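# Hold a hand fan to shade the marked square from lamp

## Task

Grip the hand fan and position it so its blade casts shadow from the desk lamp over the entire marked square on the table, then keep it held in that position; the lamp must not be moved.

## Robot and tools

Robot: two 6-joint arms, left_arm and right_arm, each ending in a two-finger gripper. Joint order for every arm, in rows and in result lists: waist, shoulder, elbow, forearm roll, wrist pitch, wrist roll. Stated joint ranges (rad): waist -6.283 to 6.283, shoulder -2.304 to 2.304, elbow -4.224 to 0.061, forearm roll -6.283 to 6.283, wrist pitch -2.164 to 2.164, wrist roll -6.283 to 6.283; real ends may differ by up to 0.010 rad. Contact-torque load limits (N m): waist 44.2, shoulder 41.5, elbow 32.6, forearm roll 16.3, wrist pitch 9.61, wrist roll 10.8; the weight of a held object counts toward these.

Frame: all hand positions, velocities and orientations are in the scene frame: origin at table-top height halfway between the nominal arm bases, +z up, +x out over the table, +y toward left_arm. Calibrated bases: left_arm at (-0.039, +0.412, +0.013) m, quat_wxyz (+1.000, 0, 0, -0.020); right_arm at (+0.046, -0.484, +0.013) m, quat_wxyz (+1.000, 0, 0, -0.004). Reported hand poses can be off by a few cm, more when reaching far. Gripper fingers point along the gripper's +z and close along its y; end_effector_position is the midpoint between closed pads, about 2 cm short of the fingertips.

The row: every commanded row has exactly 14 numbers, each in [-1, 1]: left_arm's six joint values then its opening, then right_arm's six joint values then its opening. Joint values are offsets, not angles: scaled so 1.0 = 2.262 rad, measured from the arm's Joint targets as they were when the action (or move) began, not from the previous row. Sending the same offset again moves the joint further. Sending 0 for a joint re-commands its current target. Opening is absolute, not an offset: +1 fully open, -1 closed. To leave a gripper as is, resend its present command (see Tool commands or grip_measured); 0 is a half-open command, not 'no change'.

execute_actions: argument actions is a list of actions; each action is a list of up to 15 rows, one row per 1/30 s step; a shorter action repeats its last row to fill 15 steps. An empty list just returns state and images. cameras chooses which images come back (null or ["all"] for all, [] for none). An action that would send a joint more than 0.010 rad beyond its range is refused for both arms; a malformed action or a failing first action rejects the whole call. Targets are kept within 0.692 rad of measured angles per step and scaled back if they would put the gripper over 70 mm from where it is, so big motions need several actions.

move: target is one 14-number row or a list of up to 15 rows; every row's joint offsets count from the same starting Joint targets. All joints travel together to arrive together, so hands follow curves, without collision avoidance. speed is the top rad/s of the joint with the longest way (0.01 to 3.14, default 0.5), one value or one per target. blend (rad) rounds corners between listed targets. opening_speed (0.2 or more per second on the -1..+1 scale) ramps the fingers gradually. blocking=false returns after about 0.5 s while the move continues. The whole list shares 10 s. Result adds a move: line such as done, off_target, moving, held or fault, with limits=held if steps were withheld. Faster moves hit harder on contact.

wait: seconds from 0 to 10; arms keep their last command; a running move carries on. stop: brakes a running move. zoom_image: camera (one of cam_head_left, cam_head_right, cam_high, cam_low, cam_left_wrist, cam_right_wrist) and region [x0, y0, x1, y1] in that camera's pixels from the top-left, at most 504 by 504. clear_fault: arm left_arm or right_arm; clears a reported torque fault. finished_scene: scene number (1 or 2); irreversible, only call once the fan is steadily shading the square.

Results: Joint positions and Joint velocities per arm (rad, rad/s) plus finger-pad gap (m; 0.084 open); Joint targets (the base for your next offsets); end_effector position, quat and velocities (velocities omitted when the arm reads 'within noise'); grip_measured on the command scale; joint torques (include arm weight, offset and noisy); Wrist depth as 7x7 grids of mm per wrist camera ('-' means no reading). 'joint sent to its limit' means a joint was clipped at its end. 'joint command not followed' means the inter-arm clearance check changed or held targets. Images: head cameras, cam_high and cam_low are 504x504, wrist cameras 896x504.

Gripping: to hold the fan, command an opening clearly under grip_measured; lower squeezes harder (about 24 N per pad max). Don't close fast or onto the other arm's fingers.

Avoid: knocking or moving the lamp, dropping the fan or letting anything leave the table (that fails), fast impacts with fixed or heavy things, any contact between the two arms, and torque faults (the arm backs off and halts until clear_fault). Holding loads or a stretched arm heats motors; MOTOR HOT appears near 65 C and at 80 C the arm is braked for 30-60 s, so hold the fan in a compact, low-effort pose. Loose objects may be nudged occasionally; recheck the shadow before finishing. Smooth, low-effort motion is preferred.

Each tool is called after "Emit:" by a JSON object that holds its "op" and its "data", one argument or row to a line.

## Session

Emit:
{"op": "execute_actions", "data": {
  "actions": []
}}

Emit:
{"op": "zoom_image", "data": {
  "camera": "cam_head_left",
  "region": [130, 120, 504, 460]
}}

Emit:
{"op": "zoom_image", "data": {
  "camera": "cam_low",
  "region": [100, 100, 400, 400]
}}

Scene clock: 0.00 s.
left_arm: end_effector_position=(+0.3592, -0.0062, +0.1911) grip_measured=+1.00 end_effector_quat_wxyz=(-0.003, -0.432, +0.790, -0.436) | right_arm: end_effector_position=(+0.5495, -0.5709, +0.2885) grip_measured=+1.00 end_effector_quat_wxyz=(+0.208, +0.784, -0.376, +0.447)
Joint positions: left_arm=[-0.643 -0.434 -0.634 0.474 0.72 0.949 0.084] | right_arm=[0.21 -0.22 -0.588 -1.816 -0.898 2.733 0.084]
Joint velocities: within noise
Joint torques (N m): no reading
Wrist depth (mm): cam_left_wrist=[2533 - 788 622 490 399 339 / 2268 2779 748 574 465 366 322 / 2041 2311 689 530 423 350 291 / 1868 2088 618 488 397 331 289 / 1698 1965 575 462 380 320 275 / 1560 1782 528 430 357 304 267 / 1461 1651 498 403 339 296 265] | cam_right_wrist=[1128 1325 1611 2017 2629 2422 1549 / 1169 1381 1686 2170 2817 2544 2295 / 1219 1449 1799 2367 2646 2075 1882 / 1269 1505 1873 2200 2217 2119 1861 / 1307 1575 1829 1897 1913 1911 1922 / 1376 1558 1621 1609 1615 1628 1630 / 1386 1395 1408 510 1408 1416 1419]
Joint targets: left_arm=[-0.643 -0.434 -0.634 0.474 0.720 0.949] | right_arm=[0.210 -0.220 -0.588 -1.816 -0.898 2.733]
Tool commands: left_gripper/opening=+1.0 right_gripper/opening=+1.0
camera_calibration:
cam_left_wrist: T_world_to_cam=[[-0.703507, 0.236421, -0.670211, 0.41351], [0.608631, 0.687336, -0.396406, -0.0725773], [0.366941, -0.686785, -0.627439, 0.112449], [0, 0, 0, 1]] pos_world=[0.293818, 0.0293507, 0.318924]
cam_right_wrist: T_world_to_cam=[[-0.783677, -0.621131, 0.00679588, 0.105697], [-0.325091, 0.400795, -0.856551, 0.7206], [0.529306, -0.673469, -0.516018, -0.402452], [0, 0, 0, 1]] pos_world=[0.530114, -0.4942, 0.40884]

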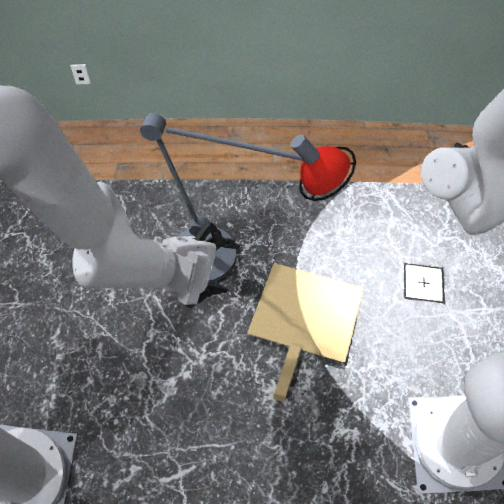

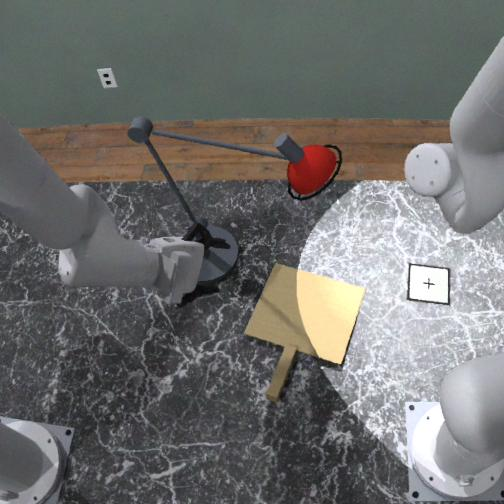

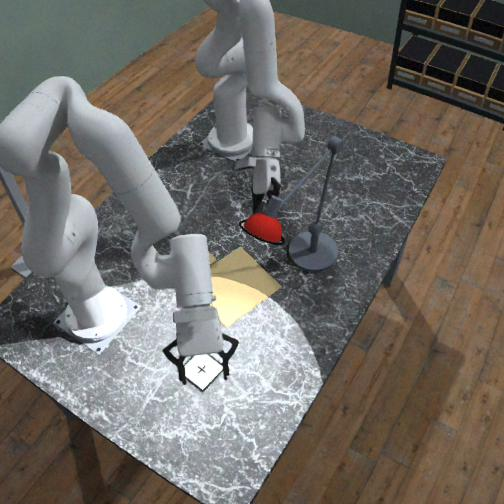

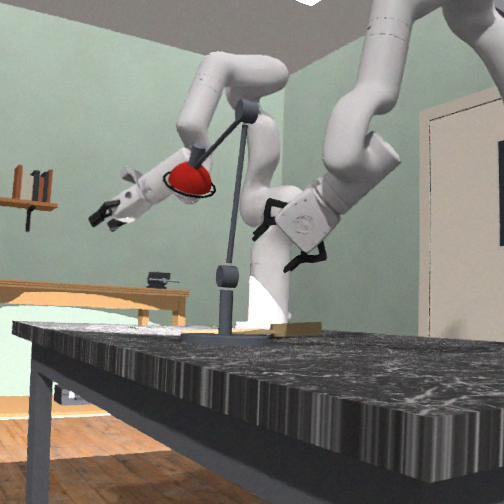

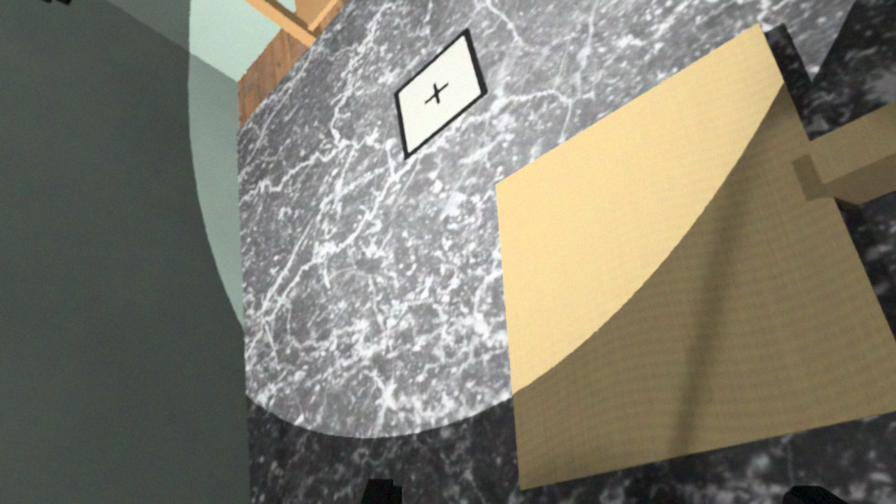

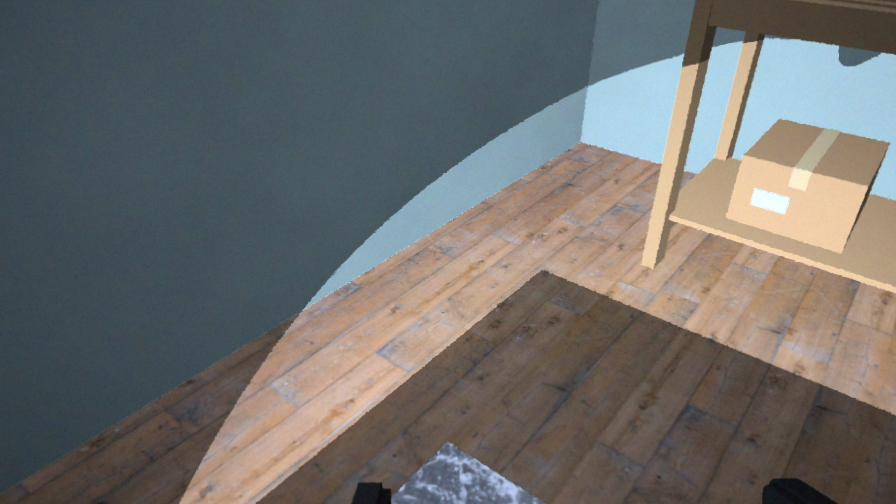

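Scaled by 1.348 from the camera's 504x504 image, which has a finer 720x720 frame.

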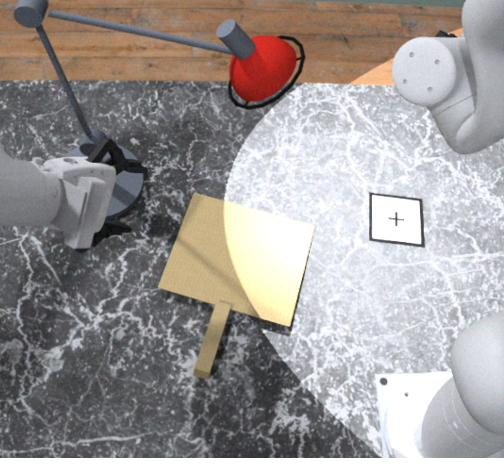

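Scaled by 1.680 from the camera's 504x504 image, which has a finer 720x720 frame.

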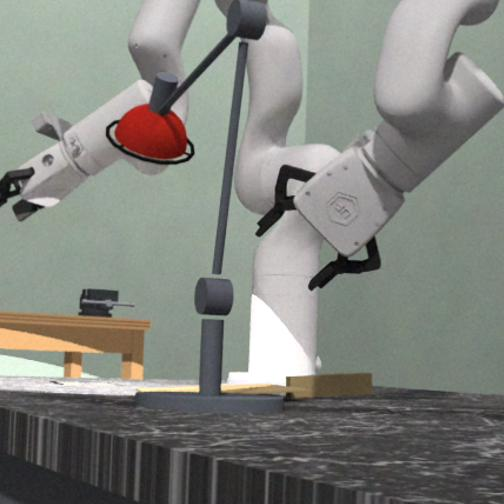

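Emit:
{"op": "move", "data": {
  "target": [
    [0,0.1477,0.1256,0,0,0,1, 0,0.0482,0.0937,0.8028,0.2798,-0.5999,1],
    [0.1768,0.1477,0.1256,0,0,0,1, 0.3864,0.0482,0.0937,0.8028,0.2798,-0.5999,1]
  ],
  "speed": 0.4
}}

Scene clock: 25.63 s.
left_arm: end_effector_position=(+0.3959, +0.2091, +0.2463) grip_measured=+1.00 end_effector_quat_wxyz=(+0.096, -0.570, +0.683, -0.446) | right_arm: end_effector_position=(+0.1882, -0.2208, +0.1481) grip_measured=+1.00 end_effector_quat_wxyz=(+0.000, +0.989, -0.150, +0.000)
Joint positions: left_arm=[-0.244 -0.1 -0.35 0.474 0.72 0.949 0.084] | right_arm=[1.084 -0.111 -0.376 0 -0.265 1.376 0.084]
Joint velocities: within noise
Joint torques (N m): left_arm=[1.12 30.13 -14.24 0.25 1.78 -0.06] | right_arm=[1.75 25.77 -10.19 0.73 0.3 -0.01]
Wrist depth (mm): cam_left_wrist=[1539 1810 2219 724 575 464 386 / 1519 1736 2092 680 544 443 378 / 1447 1631 1945 629 516 424 365 / 1384 1486 261 568 483 398 348 / 1345 1545 1787 532 377 375 336 / 1306 1476 1679 519 425 357 321 / 1255 1424 1634 490 418 355 311] | cam_right_wrist=[262 264 266 267 277 279 281 / 261 262 264 266 277 279 281 / 259 260 261 263 277 280 281 / 257 258 260 261 278 279 281 / 271 272 259 276 278 280 282 / 271 272 274 276 278 280 281 / 271 272 275 277 278 280 282]
Joint targets: left_arm=[-0.244 -0.100 -0.350 0.474 0.720 0.949] | right_arm=[1.084 -0.111 -0.376 0.000 -0.265 1.376]
move: done
camera_calibration:
cam_left_wrist: T_world_to_cam=[[-0.707044, -0.0656868, -0.704112, 0.49847], [0.311991, 0.864563, -0.393945, -0.141265], [0.634626, -0.498213, -0.59079, 0.127154], [0, 0, 0, 1]] pos_world=[0.315818, 0.218225, 0.370449]
cam_right_wrist: T_world_to_cam=[[-0.289296, -0.957068, 0.0181471, -0.127973], [-0.957203, 0.289398, 0.00323485, 0.309535], [-0.0083477, -0.0164346, -0.99983, 0.27014], [0, 0, 0, 1]] pos_world=[0.261521, -0.207618, 0.271415]

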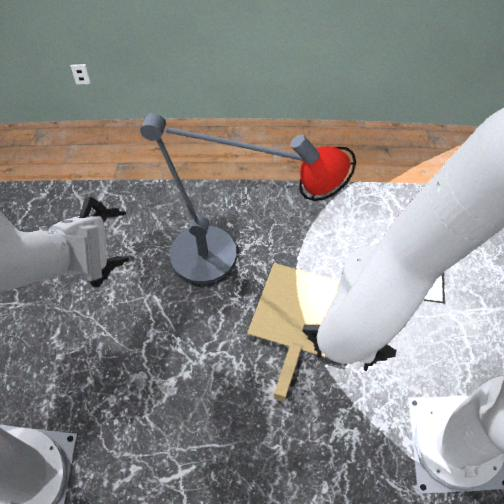

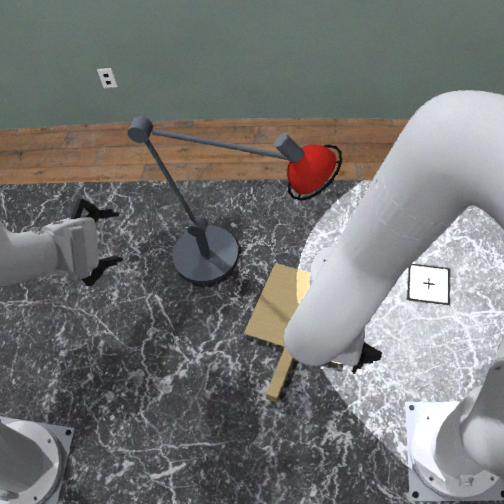

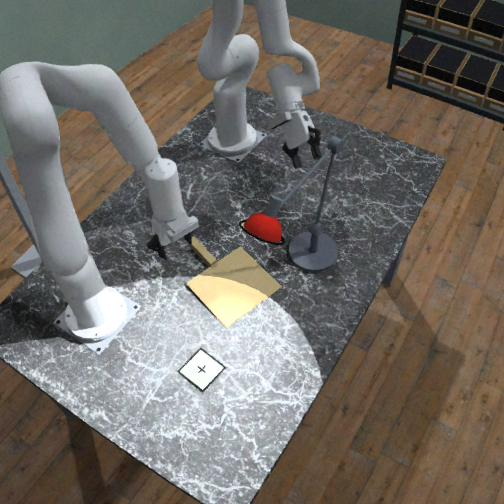

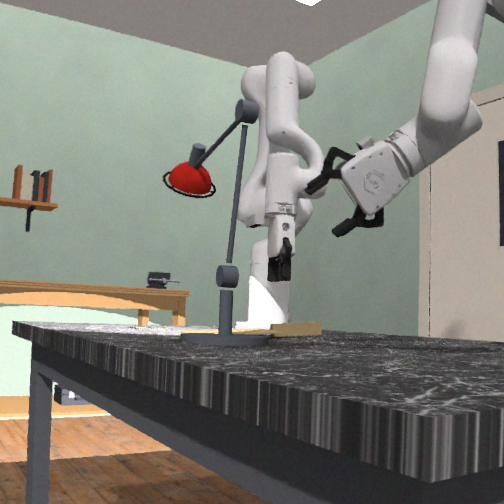

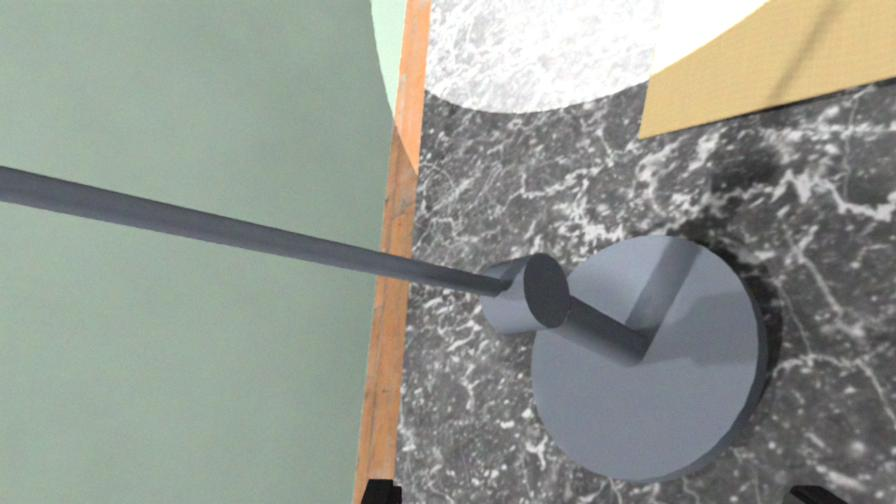

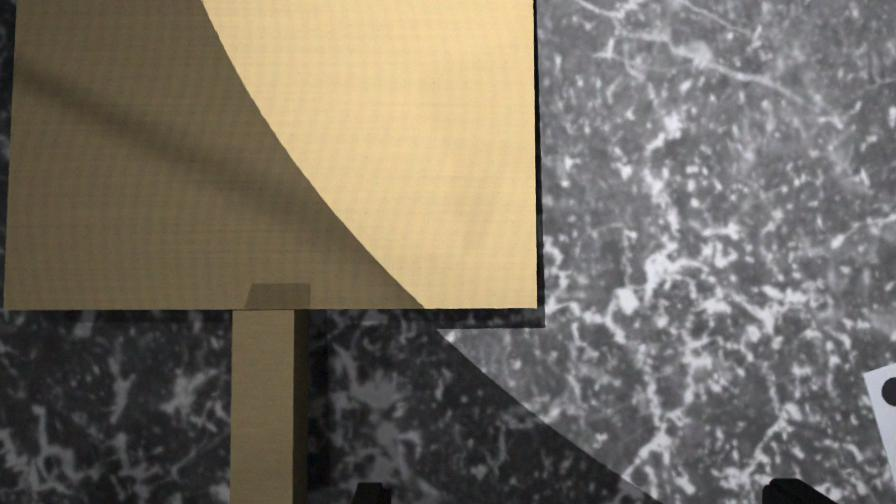

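Emit:
{"op": "move", "data": {
  "target": [0,0,0,0,0,0,1, 0.0053,-0.1342,-0.1214,0,0.0128,0.0053,1],
  "speed": 0.3,
  "cameras": ["cam_right_wrist"]
}}

Scene clock: 31.90 s.
left_arm: end_effector_position=(+0.3959, +0.2092, +0.2463) grip_measured=+1.00 end_effector_quat_wxyz=(+0.096, -0.570, +0.683, -0.446) | right_arm: end_effector_position=(+0.2328, -0.1279, +0.1103) grip_measured=+1.00 end_effector_quat_wxyz=(+0.000, +0.989, -0.150, +0.000)
Joint positions: left_arm=[-0.244 -0.1 -0.35 0.474 0.72 0.949 0.084] | right_arm=[1.096 -0.414 -0.651 0 -0.236 1.388 0.084]
Joint velocities: within noise
Joint torques (N m): left_arm=[0.95 27.97 -16.93 0.19 1.75 -0.11] | right_arm=[2.48 17.26 -16.58 0.19 0.52 0.2]
Wrist depth (mm): cam_left_wrist=[1554 1824 2236 723 572 463 387 / 1517 1754 2097 675 546 444 378 / 1460 1645 1983 634 516 423 364 / 1384 1495 261 568 483 398 347 / 1339 1552 1781 528 377 376 336 / 1307 1480 1668 522 426 357 322 / 1248 1412 1619 490 417 355 312] | cam_right_wrist=[232 233 227 229 230 232 242 / 232 233 226 227 229 231 242 / 232 233 224 226 227 229 242 / 232 234 223 224 225 227 242 / 233 234 221 222 224 226 243 / 233 234 236 238 239 241 242 / 233 235 236 238 239 241 243]
Joint targets: left_arm=[-0.244 -0.100 -0.350 0.474 0.720 0.949] | right_arm=[1.096 -0.414 -0.651 0.000 -0.236 1.388]
move: done
camera_calibration:
cam_right_wrist: T_world_to_cam=[[-0.289203, -0.957096, 0.0181466, -0.0254735], [-0.957231, 0.289305, 0.00323647, 0.325557], [-0.00834751, -0.0164345, -0.99983, 0.234146], [0, 0, 0, 1]] pos_world=[0.306221, -0.114718, 0.233515]
Images, in order (width x height): cam_right_wrist 896x504.

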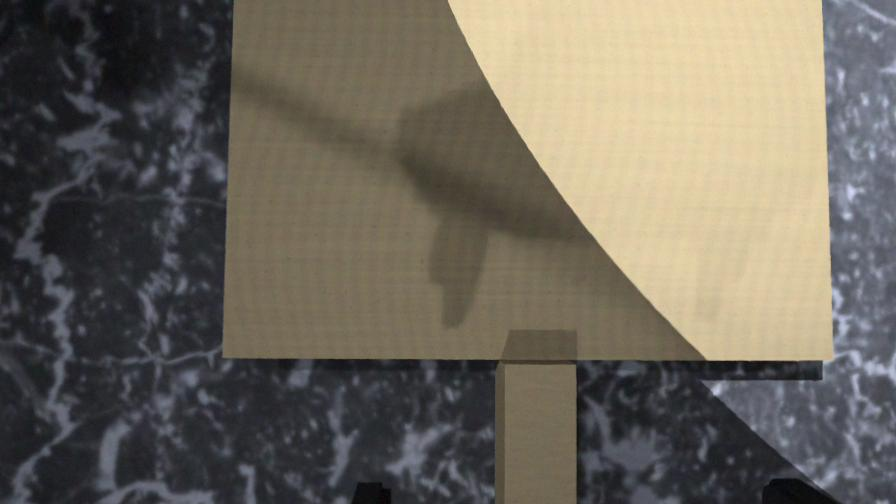

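Emit:
{"op": "move", "data": {
  "target": [0,0,0,0,0,0,1, 0,-0.0939,-0.0122,0,0.0818,0,1],
  "speed": 0.1,
  "cameras": ["cam_right_wrist","cam_low"]
}}

Emit:
{"op": "move", "data": {
  "target": [0,0,0,0,0,0,1, 0,0,0,0,0,0,-0.7],
  "opening_speed": 0.5,
  "cameras": ["cam_low","cam_right_wrist"]
}}

Scene clock: 38.77 s.
left_arm: end_effector_position=(+0.3959, +0.2092, +0.2463) grip_measured=+1.00 end_effector_quat_wxyz=(+0.096, -0.570, +0.683, -0.446) | right_arm: end_effector_position=(+0.2319, -0.1296, +0.0305) grip_measured=+1.00 end_effector_quat_wxyz=(+0.000, +0.989, -0.150, +0.000)
Joint positions: left_arm=[-0.244 -0.1 -0.35 0.474 0.72 0.949 0.084] | right_arm=[1.096 -0.626 -0.678 0 -0.051 1.388 0.084]
Joint velocities: within noise
Joint torques (N m): left_arm=[0.44 25.15 -20.09 -0.17 1.73 -0.19] | right_arm=[2.15 19.24 -12.39 0.06 0.25 0.21]
Wrist depth (mm): cam_left_wrist=[1555 1824 2220 724 575 464 386 / 1501 1739 2103 673 549 442 378 / 1449 1631 1989 634 515 425 364 / 1383 1489 261 568 484 399 348 / 1348 1553 1789 531 376 377 336 / 1318 1480 1690 519 427 357 322 / 1240 1431 1619 489 417 356 312] | cam_right_wrist=[- - - - - - - / - - - - - - - / - - - - - - - / - - - - - - - / - - - - - - - / - - - - - - - / - - - - - - -]
Joint targets: left_arm=[-0.244 -0.100 -0.350 0.474 0.720 0.949] | right_arm=[1.096 -0.627 -0.678 0.000 -0.051 1.388]
move: done
camera_calibration:
cam_right_wrist: T_world_to_cam=[[-0.289207, -0.957099, 0.0179246, -0.0259069], [-0.957231, 0.289307, 0.00319806, 0.325356], [-0.00824657, -0.0162331, -0.999834, 0.154417], [0, 0, 0, 1]] pos_world=[0.305222, -0.116416, 0.153816]
Images, in order (width x height): cam_low 504x504, cam_right_wrist 896x504.

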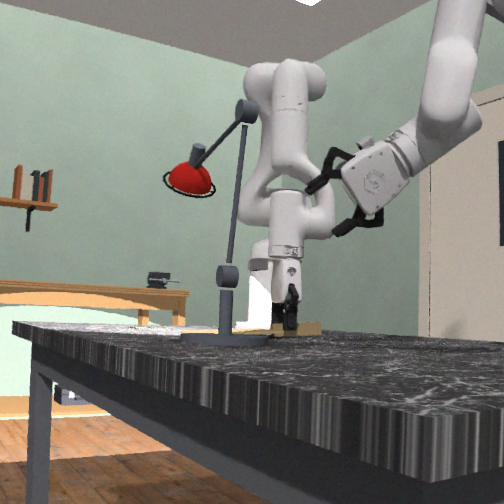

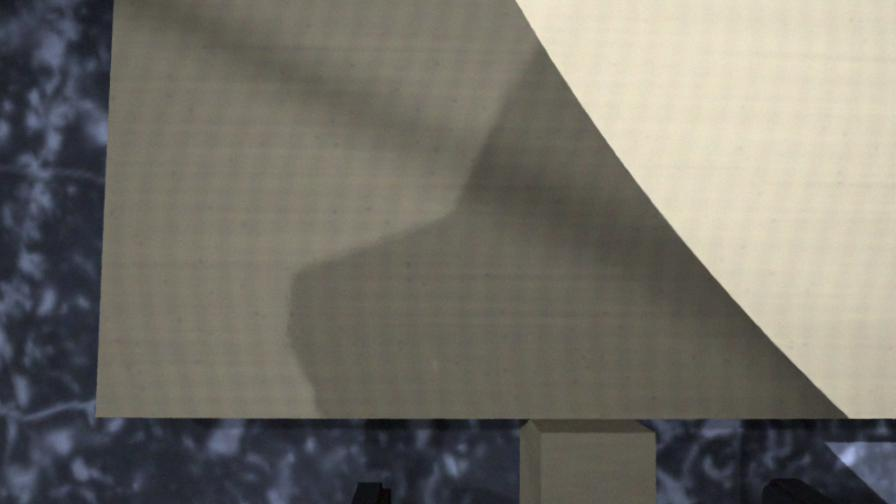

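Scene clock: 42.37 s.
left_arm: end_effector_position=(+0.3959, +0.2092, +0.2463) grip_measured=+1.00 end_effector_quat_wxyz=(+0.096, -0.570, +0.683, -0.446) | right_arm: end_effector_position=(+0.2319, -0.1297, +0.0305) grip_measured=-0.46 end_effector_quat_wxyz=(+0.000, +0.989, -0.150, +0.000)
Joint positions: left_arm=[-0.244 -0.1 -0.35 0.474 0.72 0.949 0.084] | right_arm=[1.096 -0.627 -0.678 0 -0.051 1.388 0.024]
Joint velocities: within noise
Joint torques (N m): left_arm=[1.71 22.07 -22.08 -0.12 1.84 -0.1] | right_arm=[0.2 21.48 -8.94 0.33 0.08 0.28]
Wrist depth (mm): cam_left_wrist=[1571 1815 2230 721 574 463 386 / 1512 1767 2109 673 550 441 376 / 1447 1661 1952 630 515 424 365 / 1383 1488 261 567 483 399 347 / 1344 1542 1782 531 377 377 337 / 1317 1502 1675 520 425 357 322 / 1255 1437 1606 490 416 355 312] | cam_right_wrist=[- - - - - - - / - - - - - - - / - - - - - - - / - - - - - - - / - - - - - - - / - - - - - - - / - - - - - - -]
Joint targets: left_arm=[-0.244 -0.100 -0.350 0.474 0.720 0.949] | right_arm=[1.096 -0.627 -0.678 0.000 -0.051 1.388]
move: done
camera_calibration:
cam_right_wrist: T_world_to_cam=[[-0.289207, -0.957099, 0.0179246, -0.0259051], [-0.957231, 0.289307, 0.00319806, 0.325356], [-0.00824657, -0.0162331, -0.999834, 0.154317], [0, 0, 0, 1]] pos_world=[0.305222, -0.116416, 0.153716]
Images, in order (width x height): cam_low 504x504, cam_right_wrist 896x504.

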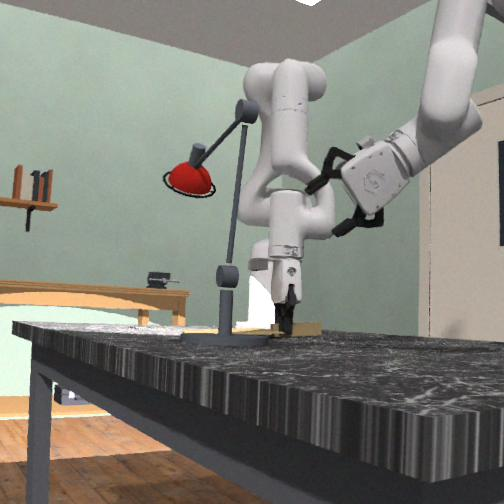

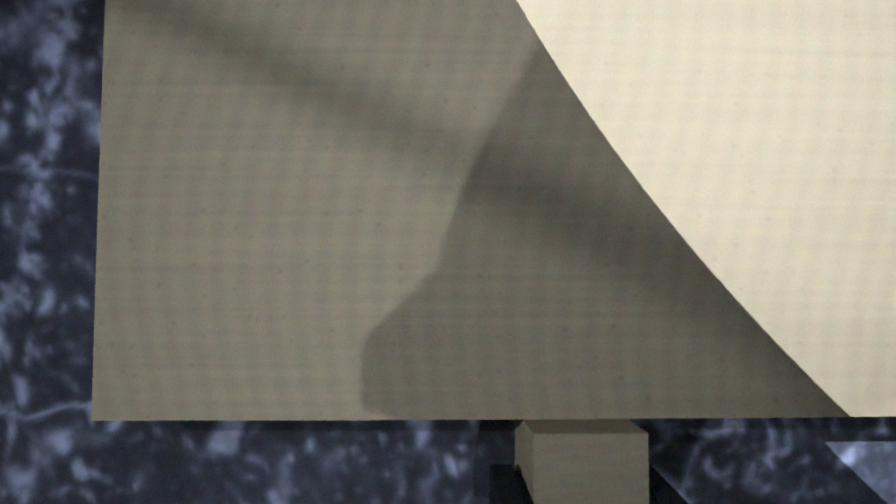

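Emit:
{"op": "move", "data": {
  "target": [
    [0,0,0,0,0,0,1, 0,0.0548,0.0108,0,-0.0440,0,-1],
    [0,0,0,0,0,0,1, -0.3148,0.1105,0.1155,0,0.0049,-0.3148,-1]
  ],
  "speed": [0.1,0.25]
}}

Emit:
{"op": "zoom_image", "data": {
  "camera": "cam_high",
  "region": [130, 200, 350, 420]
}}

Emit:
{"op": "zoom_image", "data": {
  "camera": "cam_head_left",
  "region": [300, 180, 500, 380]
}}

Emit:
{"op": "zoom_image", "data": {
  "camera": "cam_head_right",
  "region": [300, 180, 500, 380]
}}

Scene clock: 52.53 s.
left_arm: end_effector_position=(+0.3959, +0.2092, +0.2463) grip_measured=+1.00 end_effector_quat_wxyz=(+0.096, -0.570, +0.683, -0.446) | right_arm: end_effector_position=(+0.3347, -0.3705, +0.0753) grip_measured=-0.46 end_effector_quat_wxyz=(+0.000, +0.989, -0.150, +0.000)
Joint positions: left_arm=[-0.244 -0.1 -0.35 0.474 0.72 0.949 0.084] | right_arm=[0.384 -0.377 -0.417 0 -0.04 0.676 0.024]
Joint velocities: within noise
Joint torques (N m): left_arm=[-1.14 17.19 -21.83 0.21 1.94 -0.07] | right_arm=[-3.37 37.03 -6.56 0.5 0.49 -0.16]
Wrist depth (mm): cam_left_wrist=[1537 1809 2217 720 576 471 399 / 1504 1755 2089 674 545 450 383 / 1475 1640 1984 631 517 425 364 / 1378 1487 261 565 482 399 347 / 1346 1551 1758 530 376 376 336 / 1308 1470 1692 522 427 358 321 / 1252 1424 1603 491 416 355 311] | cam_right_wrist=[- - - - - - - / - - - - - - - / - - - - - - - / - - - - - - - / - - - - - - - / - 201 202 - - - - / 201 201 203 - - 206 207]
Joint targets: left_arm=[-0.244 -0.100 -0.350 0.474 0.720 0.949] | right_arm=[0.384 -0.377 -0.417 0.000 -0.040 0.676]
move: done
camera_calibration:
cam_left_wrist: T_world_to_cam=[[-0.707065, -0.0657473, -0.704085, 0.49848], [0.311942, 0.864558, -0.393995, -0.14123], [0.634626, -0.498214, -0.590789, 0.127154], [0, 0, 0, 1]] pos_world=[0.315818, 0.218225, 0.370449]
cam_right_wrist: T_world_to_cam=[[-0.289117, -0.957116, 0.0184422, -0.227598], [-0.95726, 0.289215, 0.0028351, 0.493334], [-0.00804728, -0.0168343, -0.999826, 0.195849], [0, 0, 0, 1]] pos_world=[0.408023, -0.357221, 0.198614]

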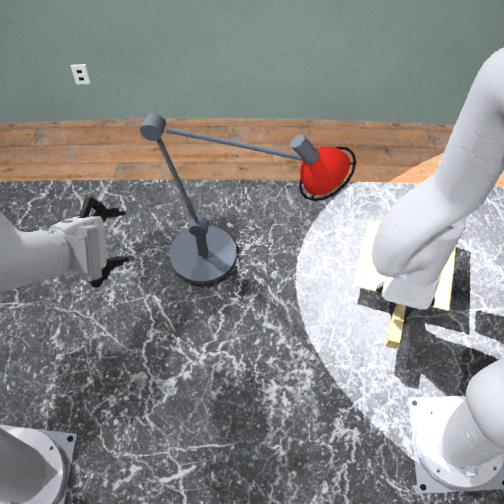

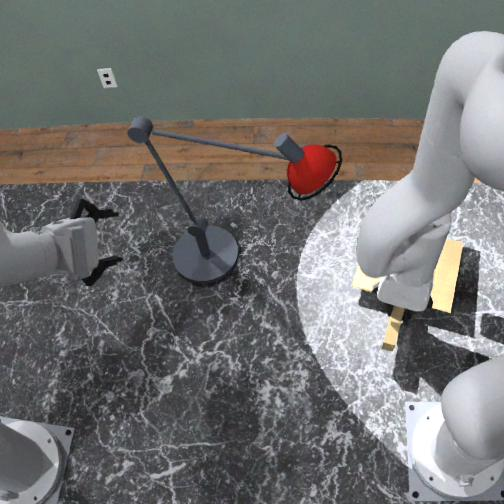

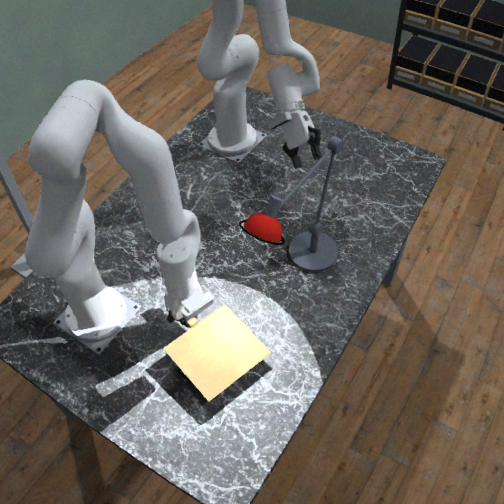

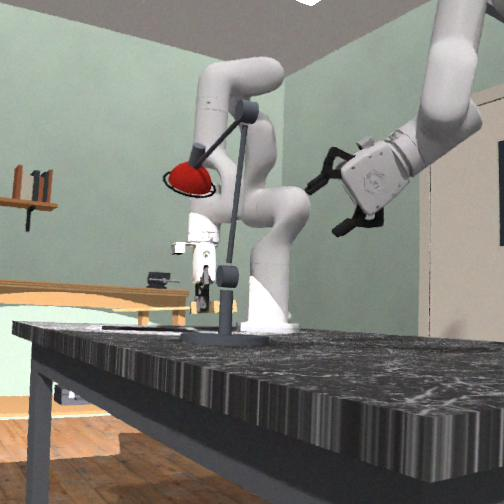

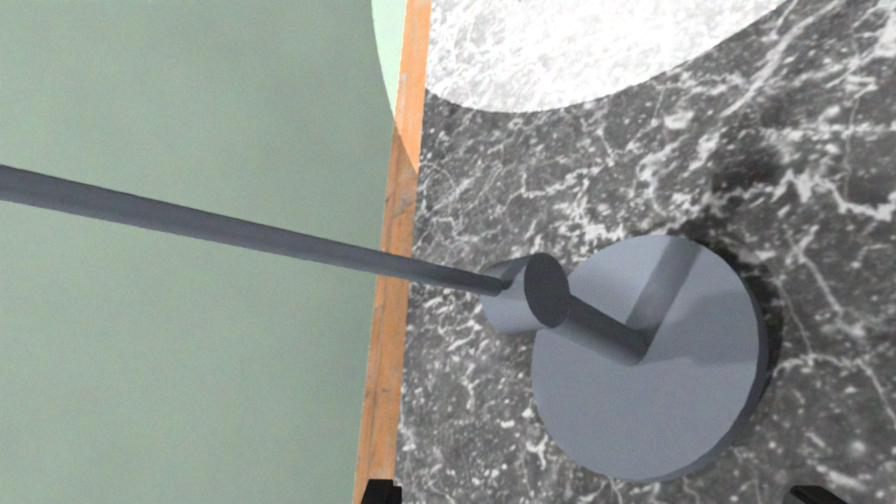

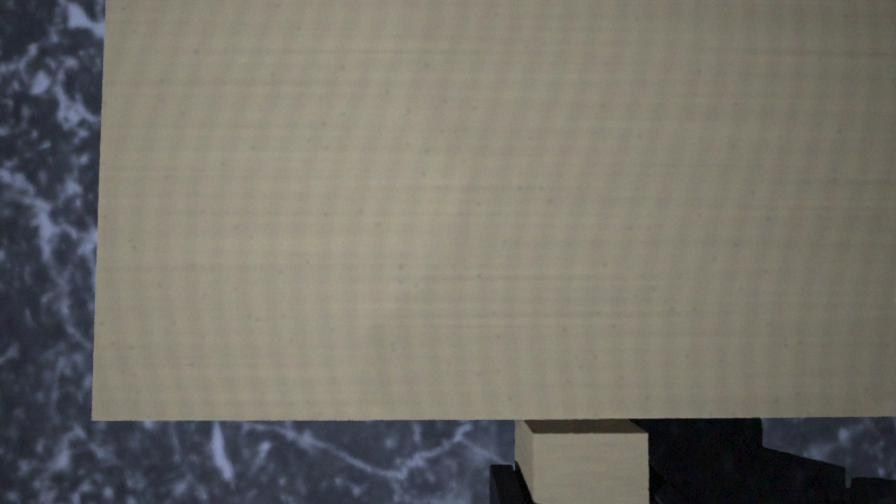

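Scaled by 2.291 from the camera's 504x504 image, which has a finer 720x720 frame.

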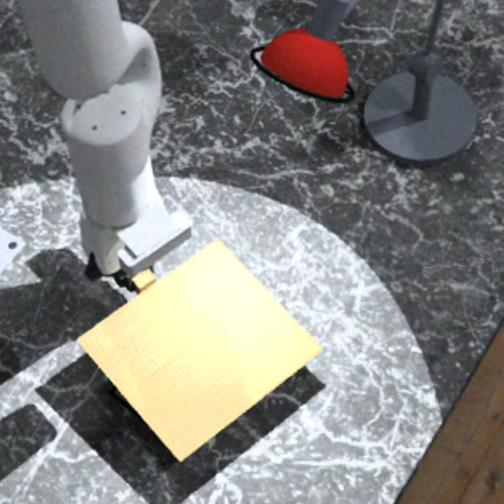

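Scaled by 2.520 from the camera's 504x504 image, which has a finer 720x720 frame.

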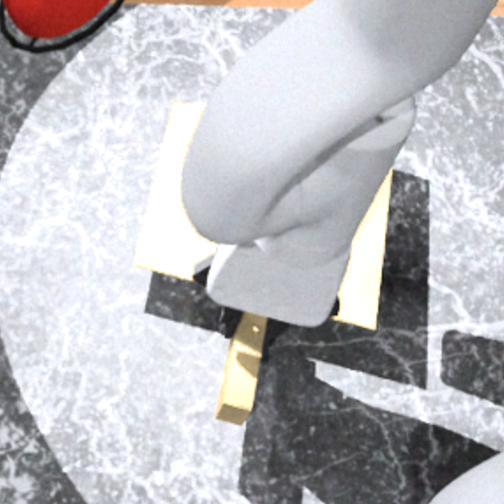

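Scaled by 2.520 from the camera's 504x504 image, which has a finer 720x720 frame.

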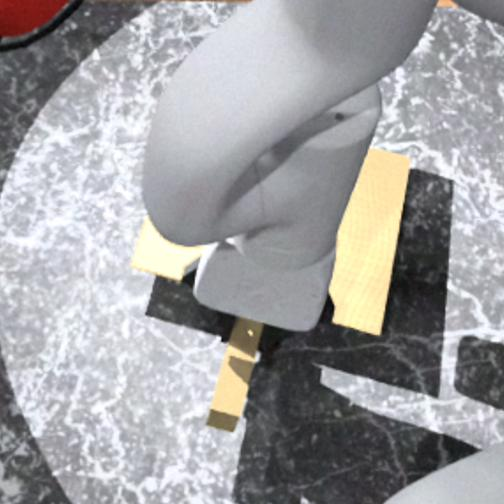

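Emit:
{"op": "wait", "data": {
  "seconds": 3,
  "cameras": ["cam_high"]
}}

Emit:
{"op": "finished_scene", "data": {
  "scene": 2
}}

Scene clock: 57.83 s.
left_arm: end_effector_position=(+0.3959, +0.2092, +0.2463) grip_measured=+1.00 end_effector_quat_wxyz=(+0.096, -0.570, +0.683, -0.446) | right_arm: end_effector_position=(+0.3347, -0.3706, +0.0753) grip_measured=-0.46 end_effector_quat_wxyz=(+0.000, +0.989, -0.150, +0.000)
Joint positions: left_arm=[-0.244 -0.1 -0.35 0.474 0.72 0.949 0.084] | right_arm=[0.384 -0.377 -0.417 0 -0.04 0.676 0.024]
Joint velocities: within noise
Joint torques (N m): left_arm=[0.58 13.56 -21.54 0.2 1.81 -0.14] | right_arm=[-3.39 32.09 -8.83 0.3 0.03 -0.09]
Wrist depth (mm): cam_left_wrist=[1542 1847 2216 722 577 470 398 / 1505 1738 2105 669 549 450 384 / 1453 1632 1959 635 516 424 365 / 1385 1508 261 568 483 399 347 / 1352 1539 1789 532 376 376 336 / 1302 1474 1686 522 425 357 322 / 1257 1426 1620 487 416 356 312] | cam_right_wrist=[- - - - - - - / - - - - - - - / - - - - - - - / - - - - - - - / - - - - - - - / - 201 202 - - - - / 200 202 203 - - 206 207]
Joint targets: left_arm=[-0.244 -0.100 -0.350 0.474 0.720 0.949] | right_arm=[0.384 -0.377 -0.417 0.000 -0.040 0.676]
Tool commands: left_gripper/opening=+1.0 right_gripper/opening=-1.0
wait: 3.00 s; at rest from the start
Images, in order (width x height): cam_high 504x504.

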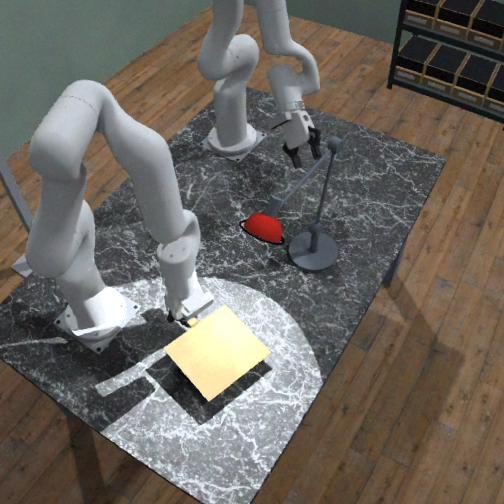

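The scene is finished: the task was done.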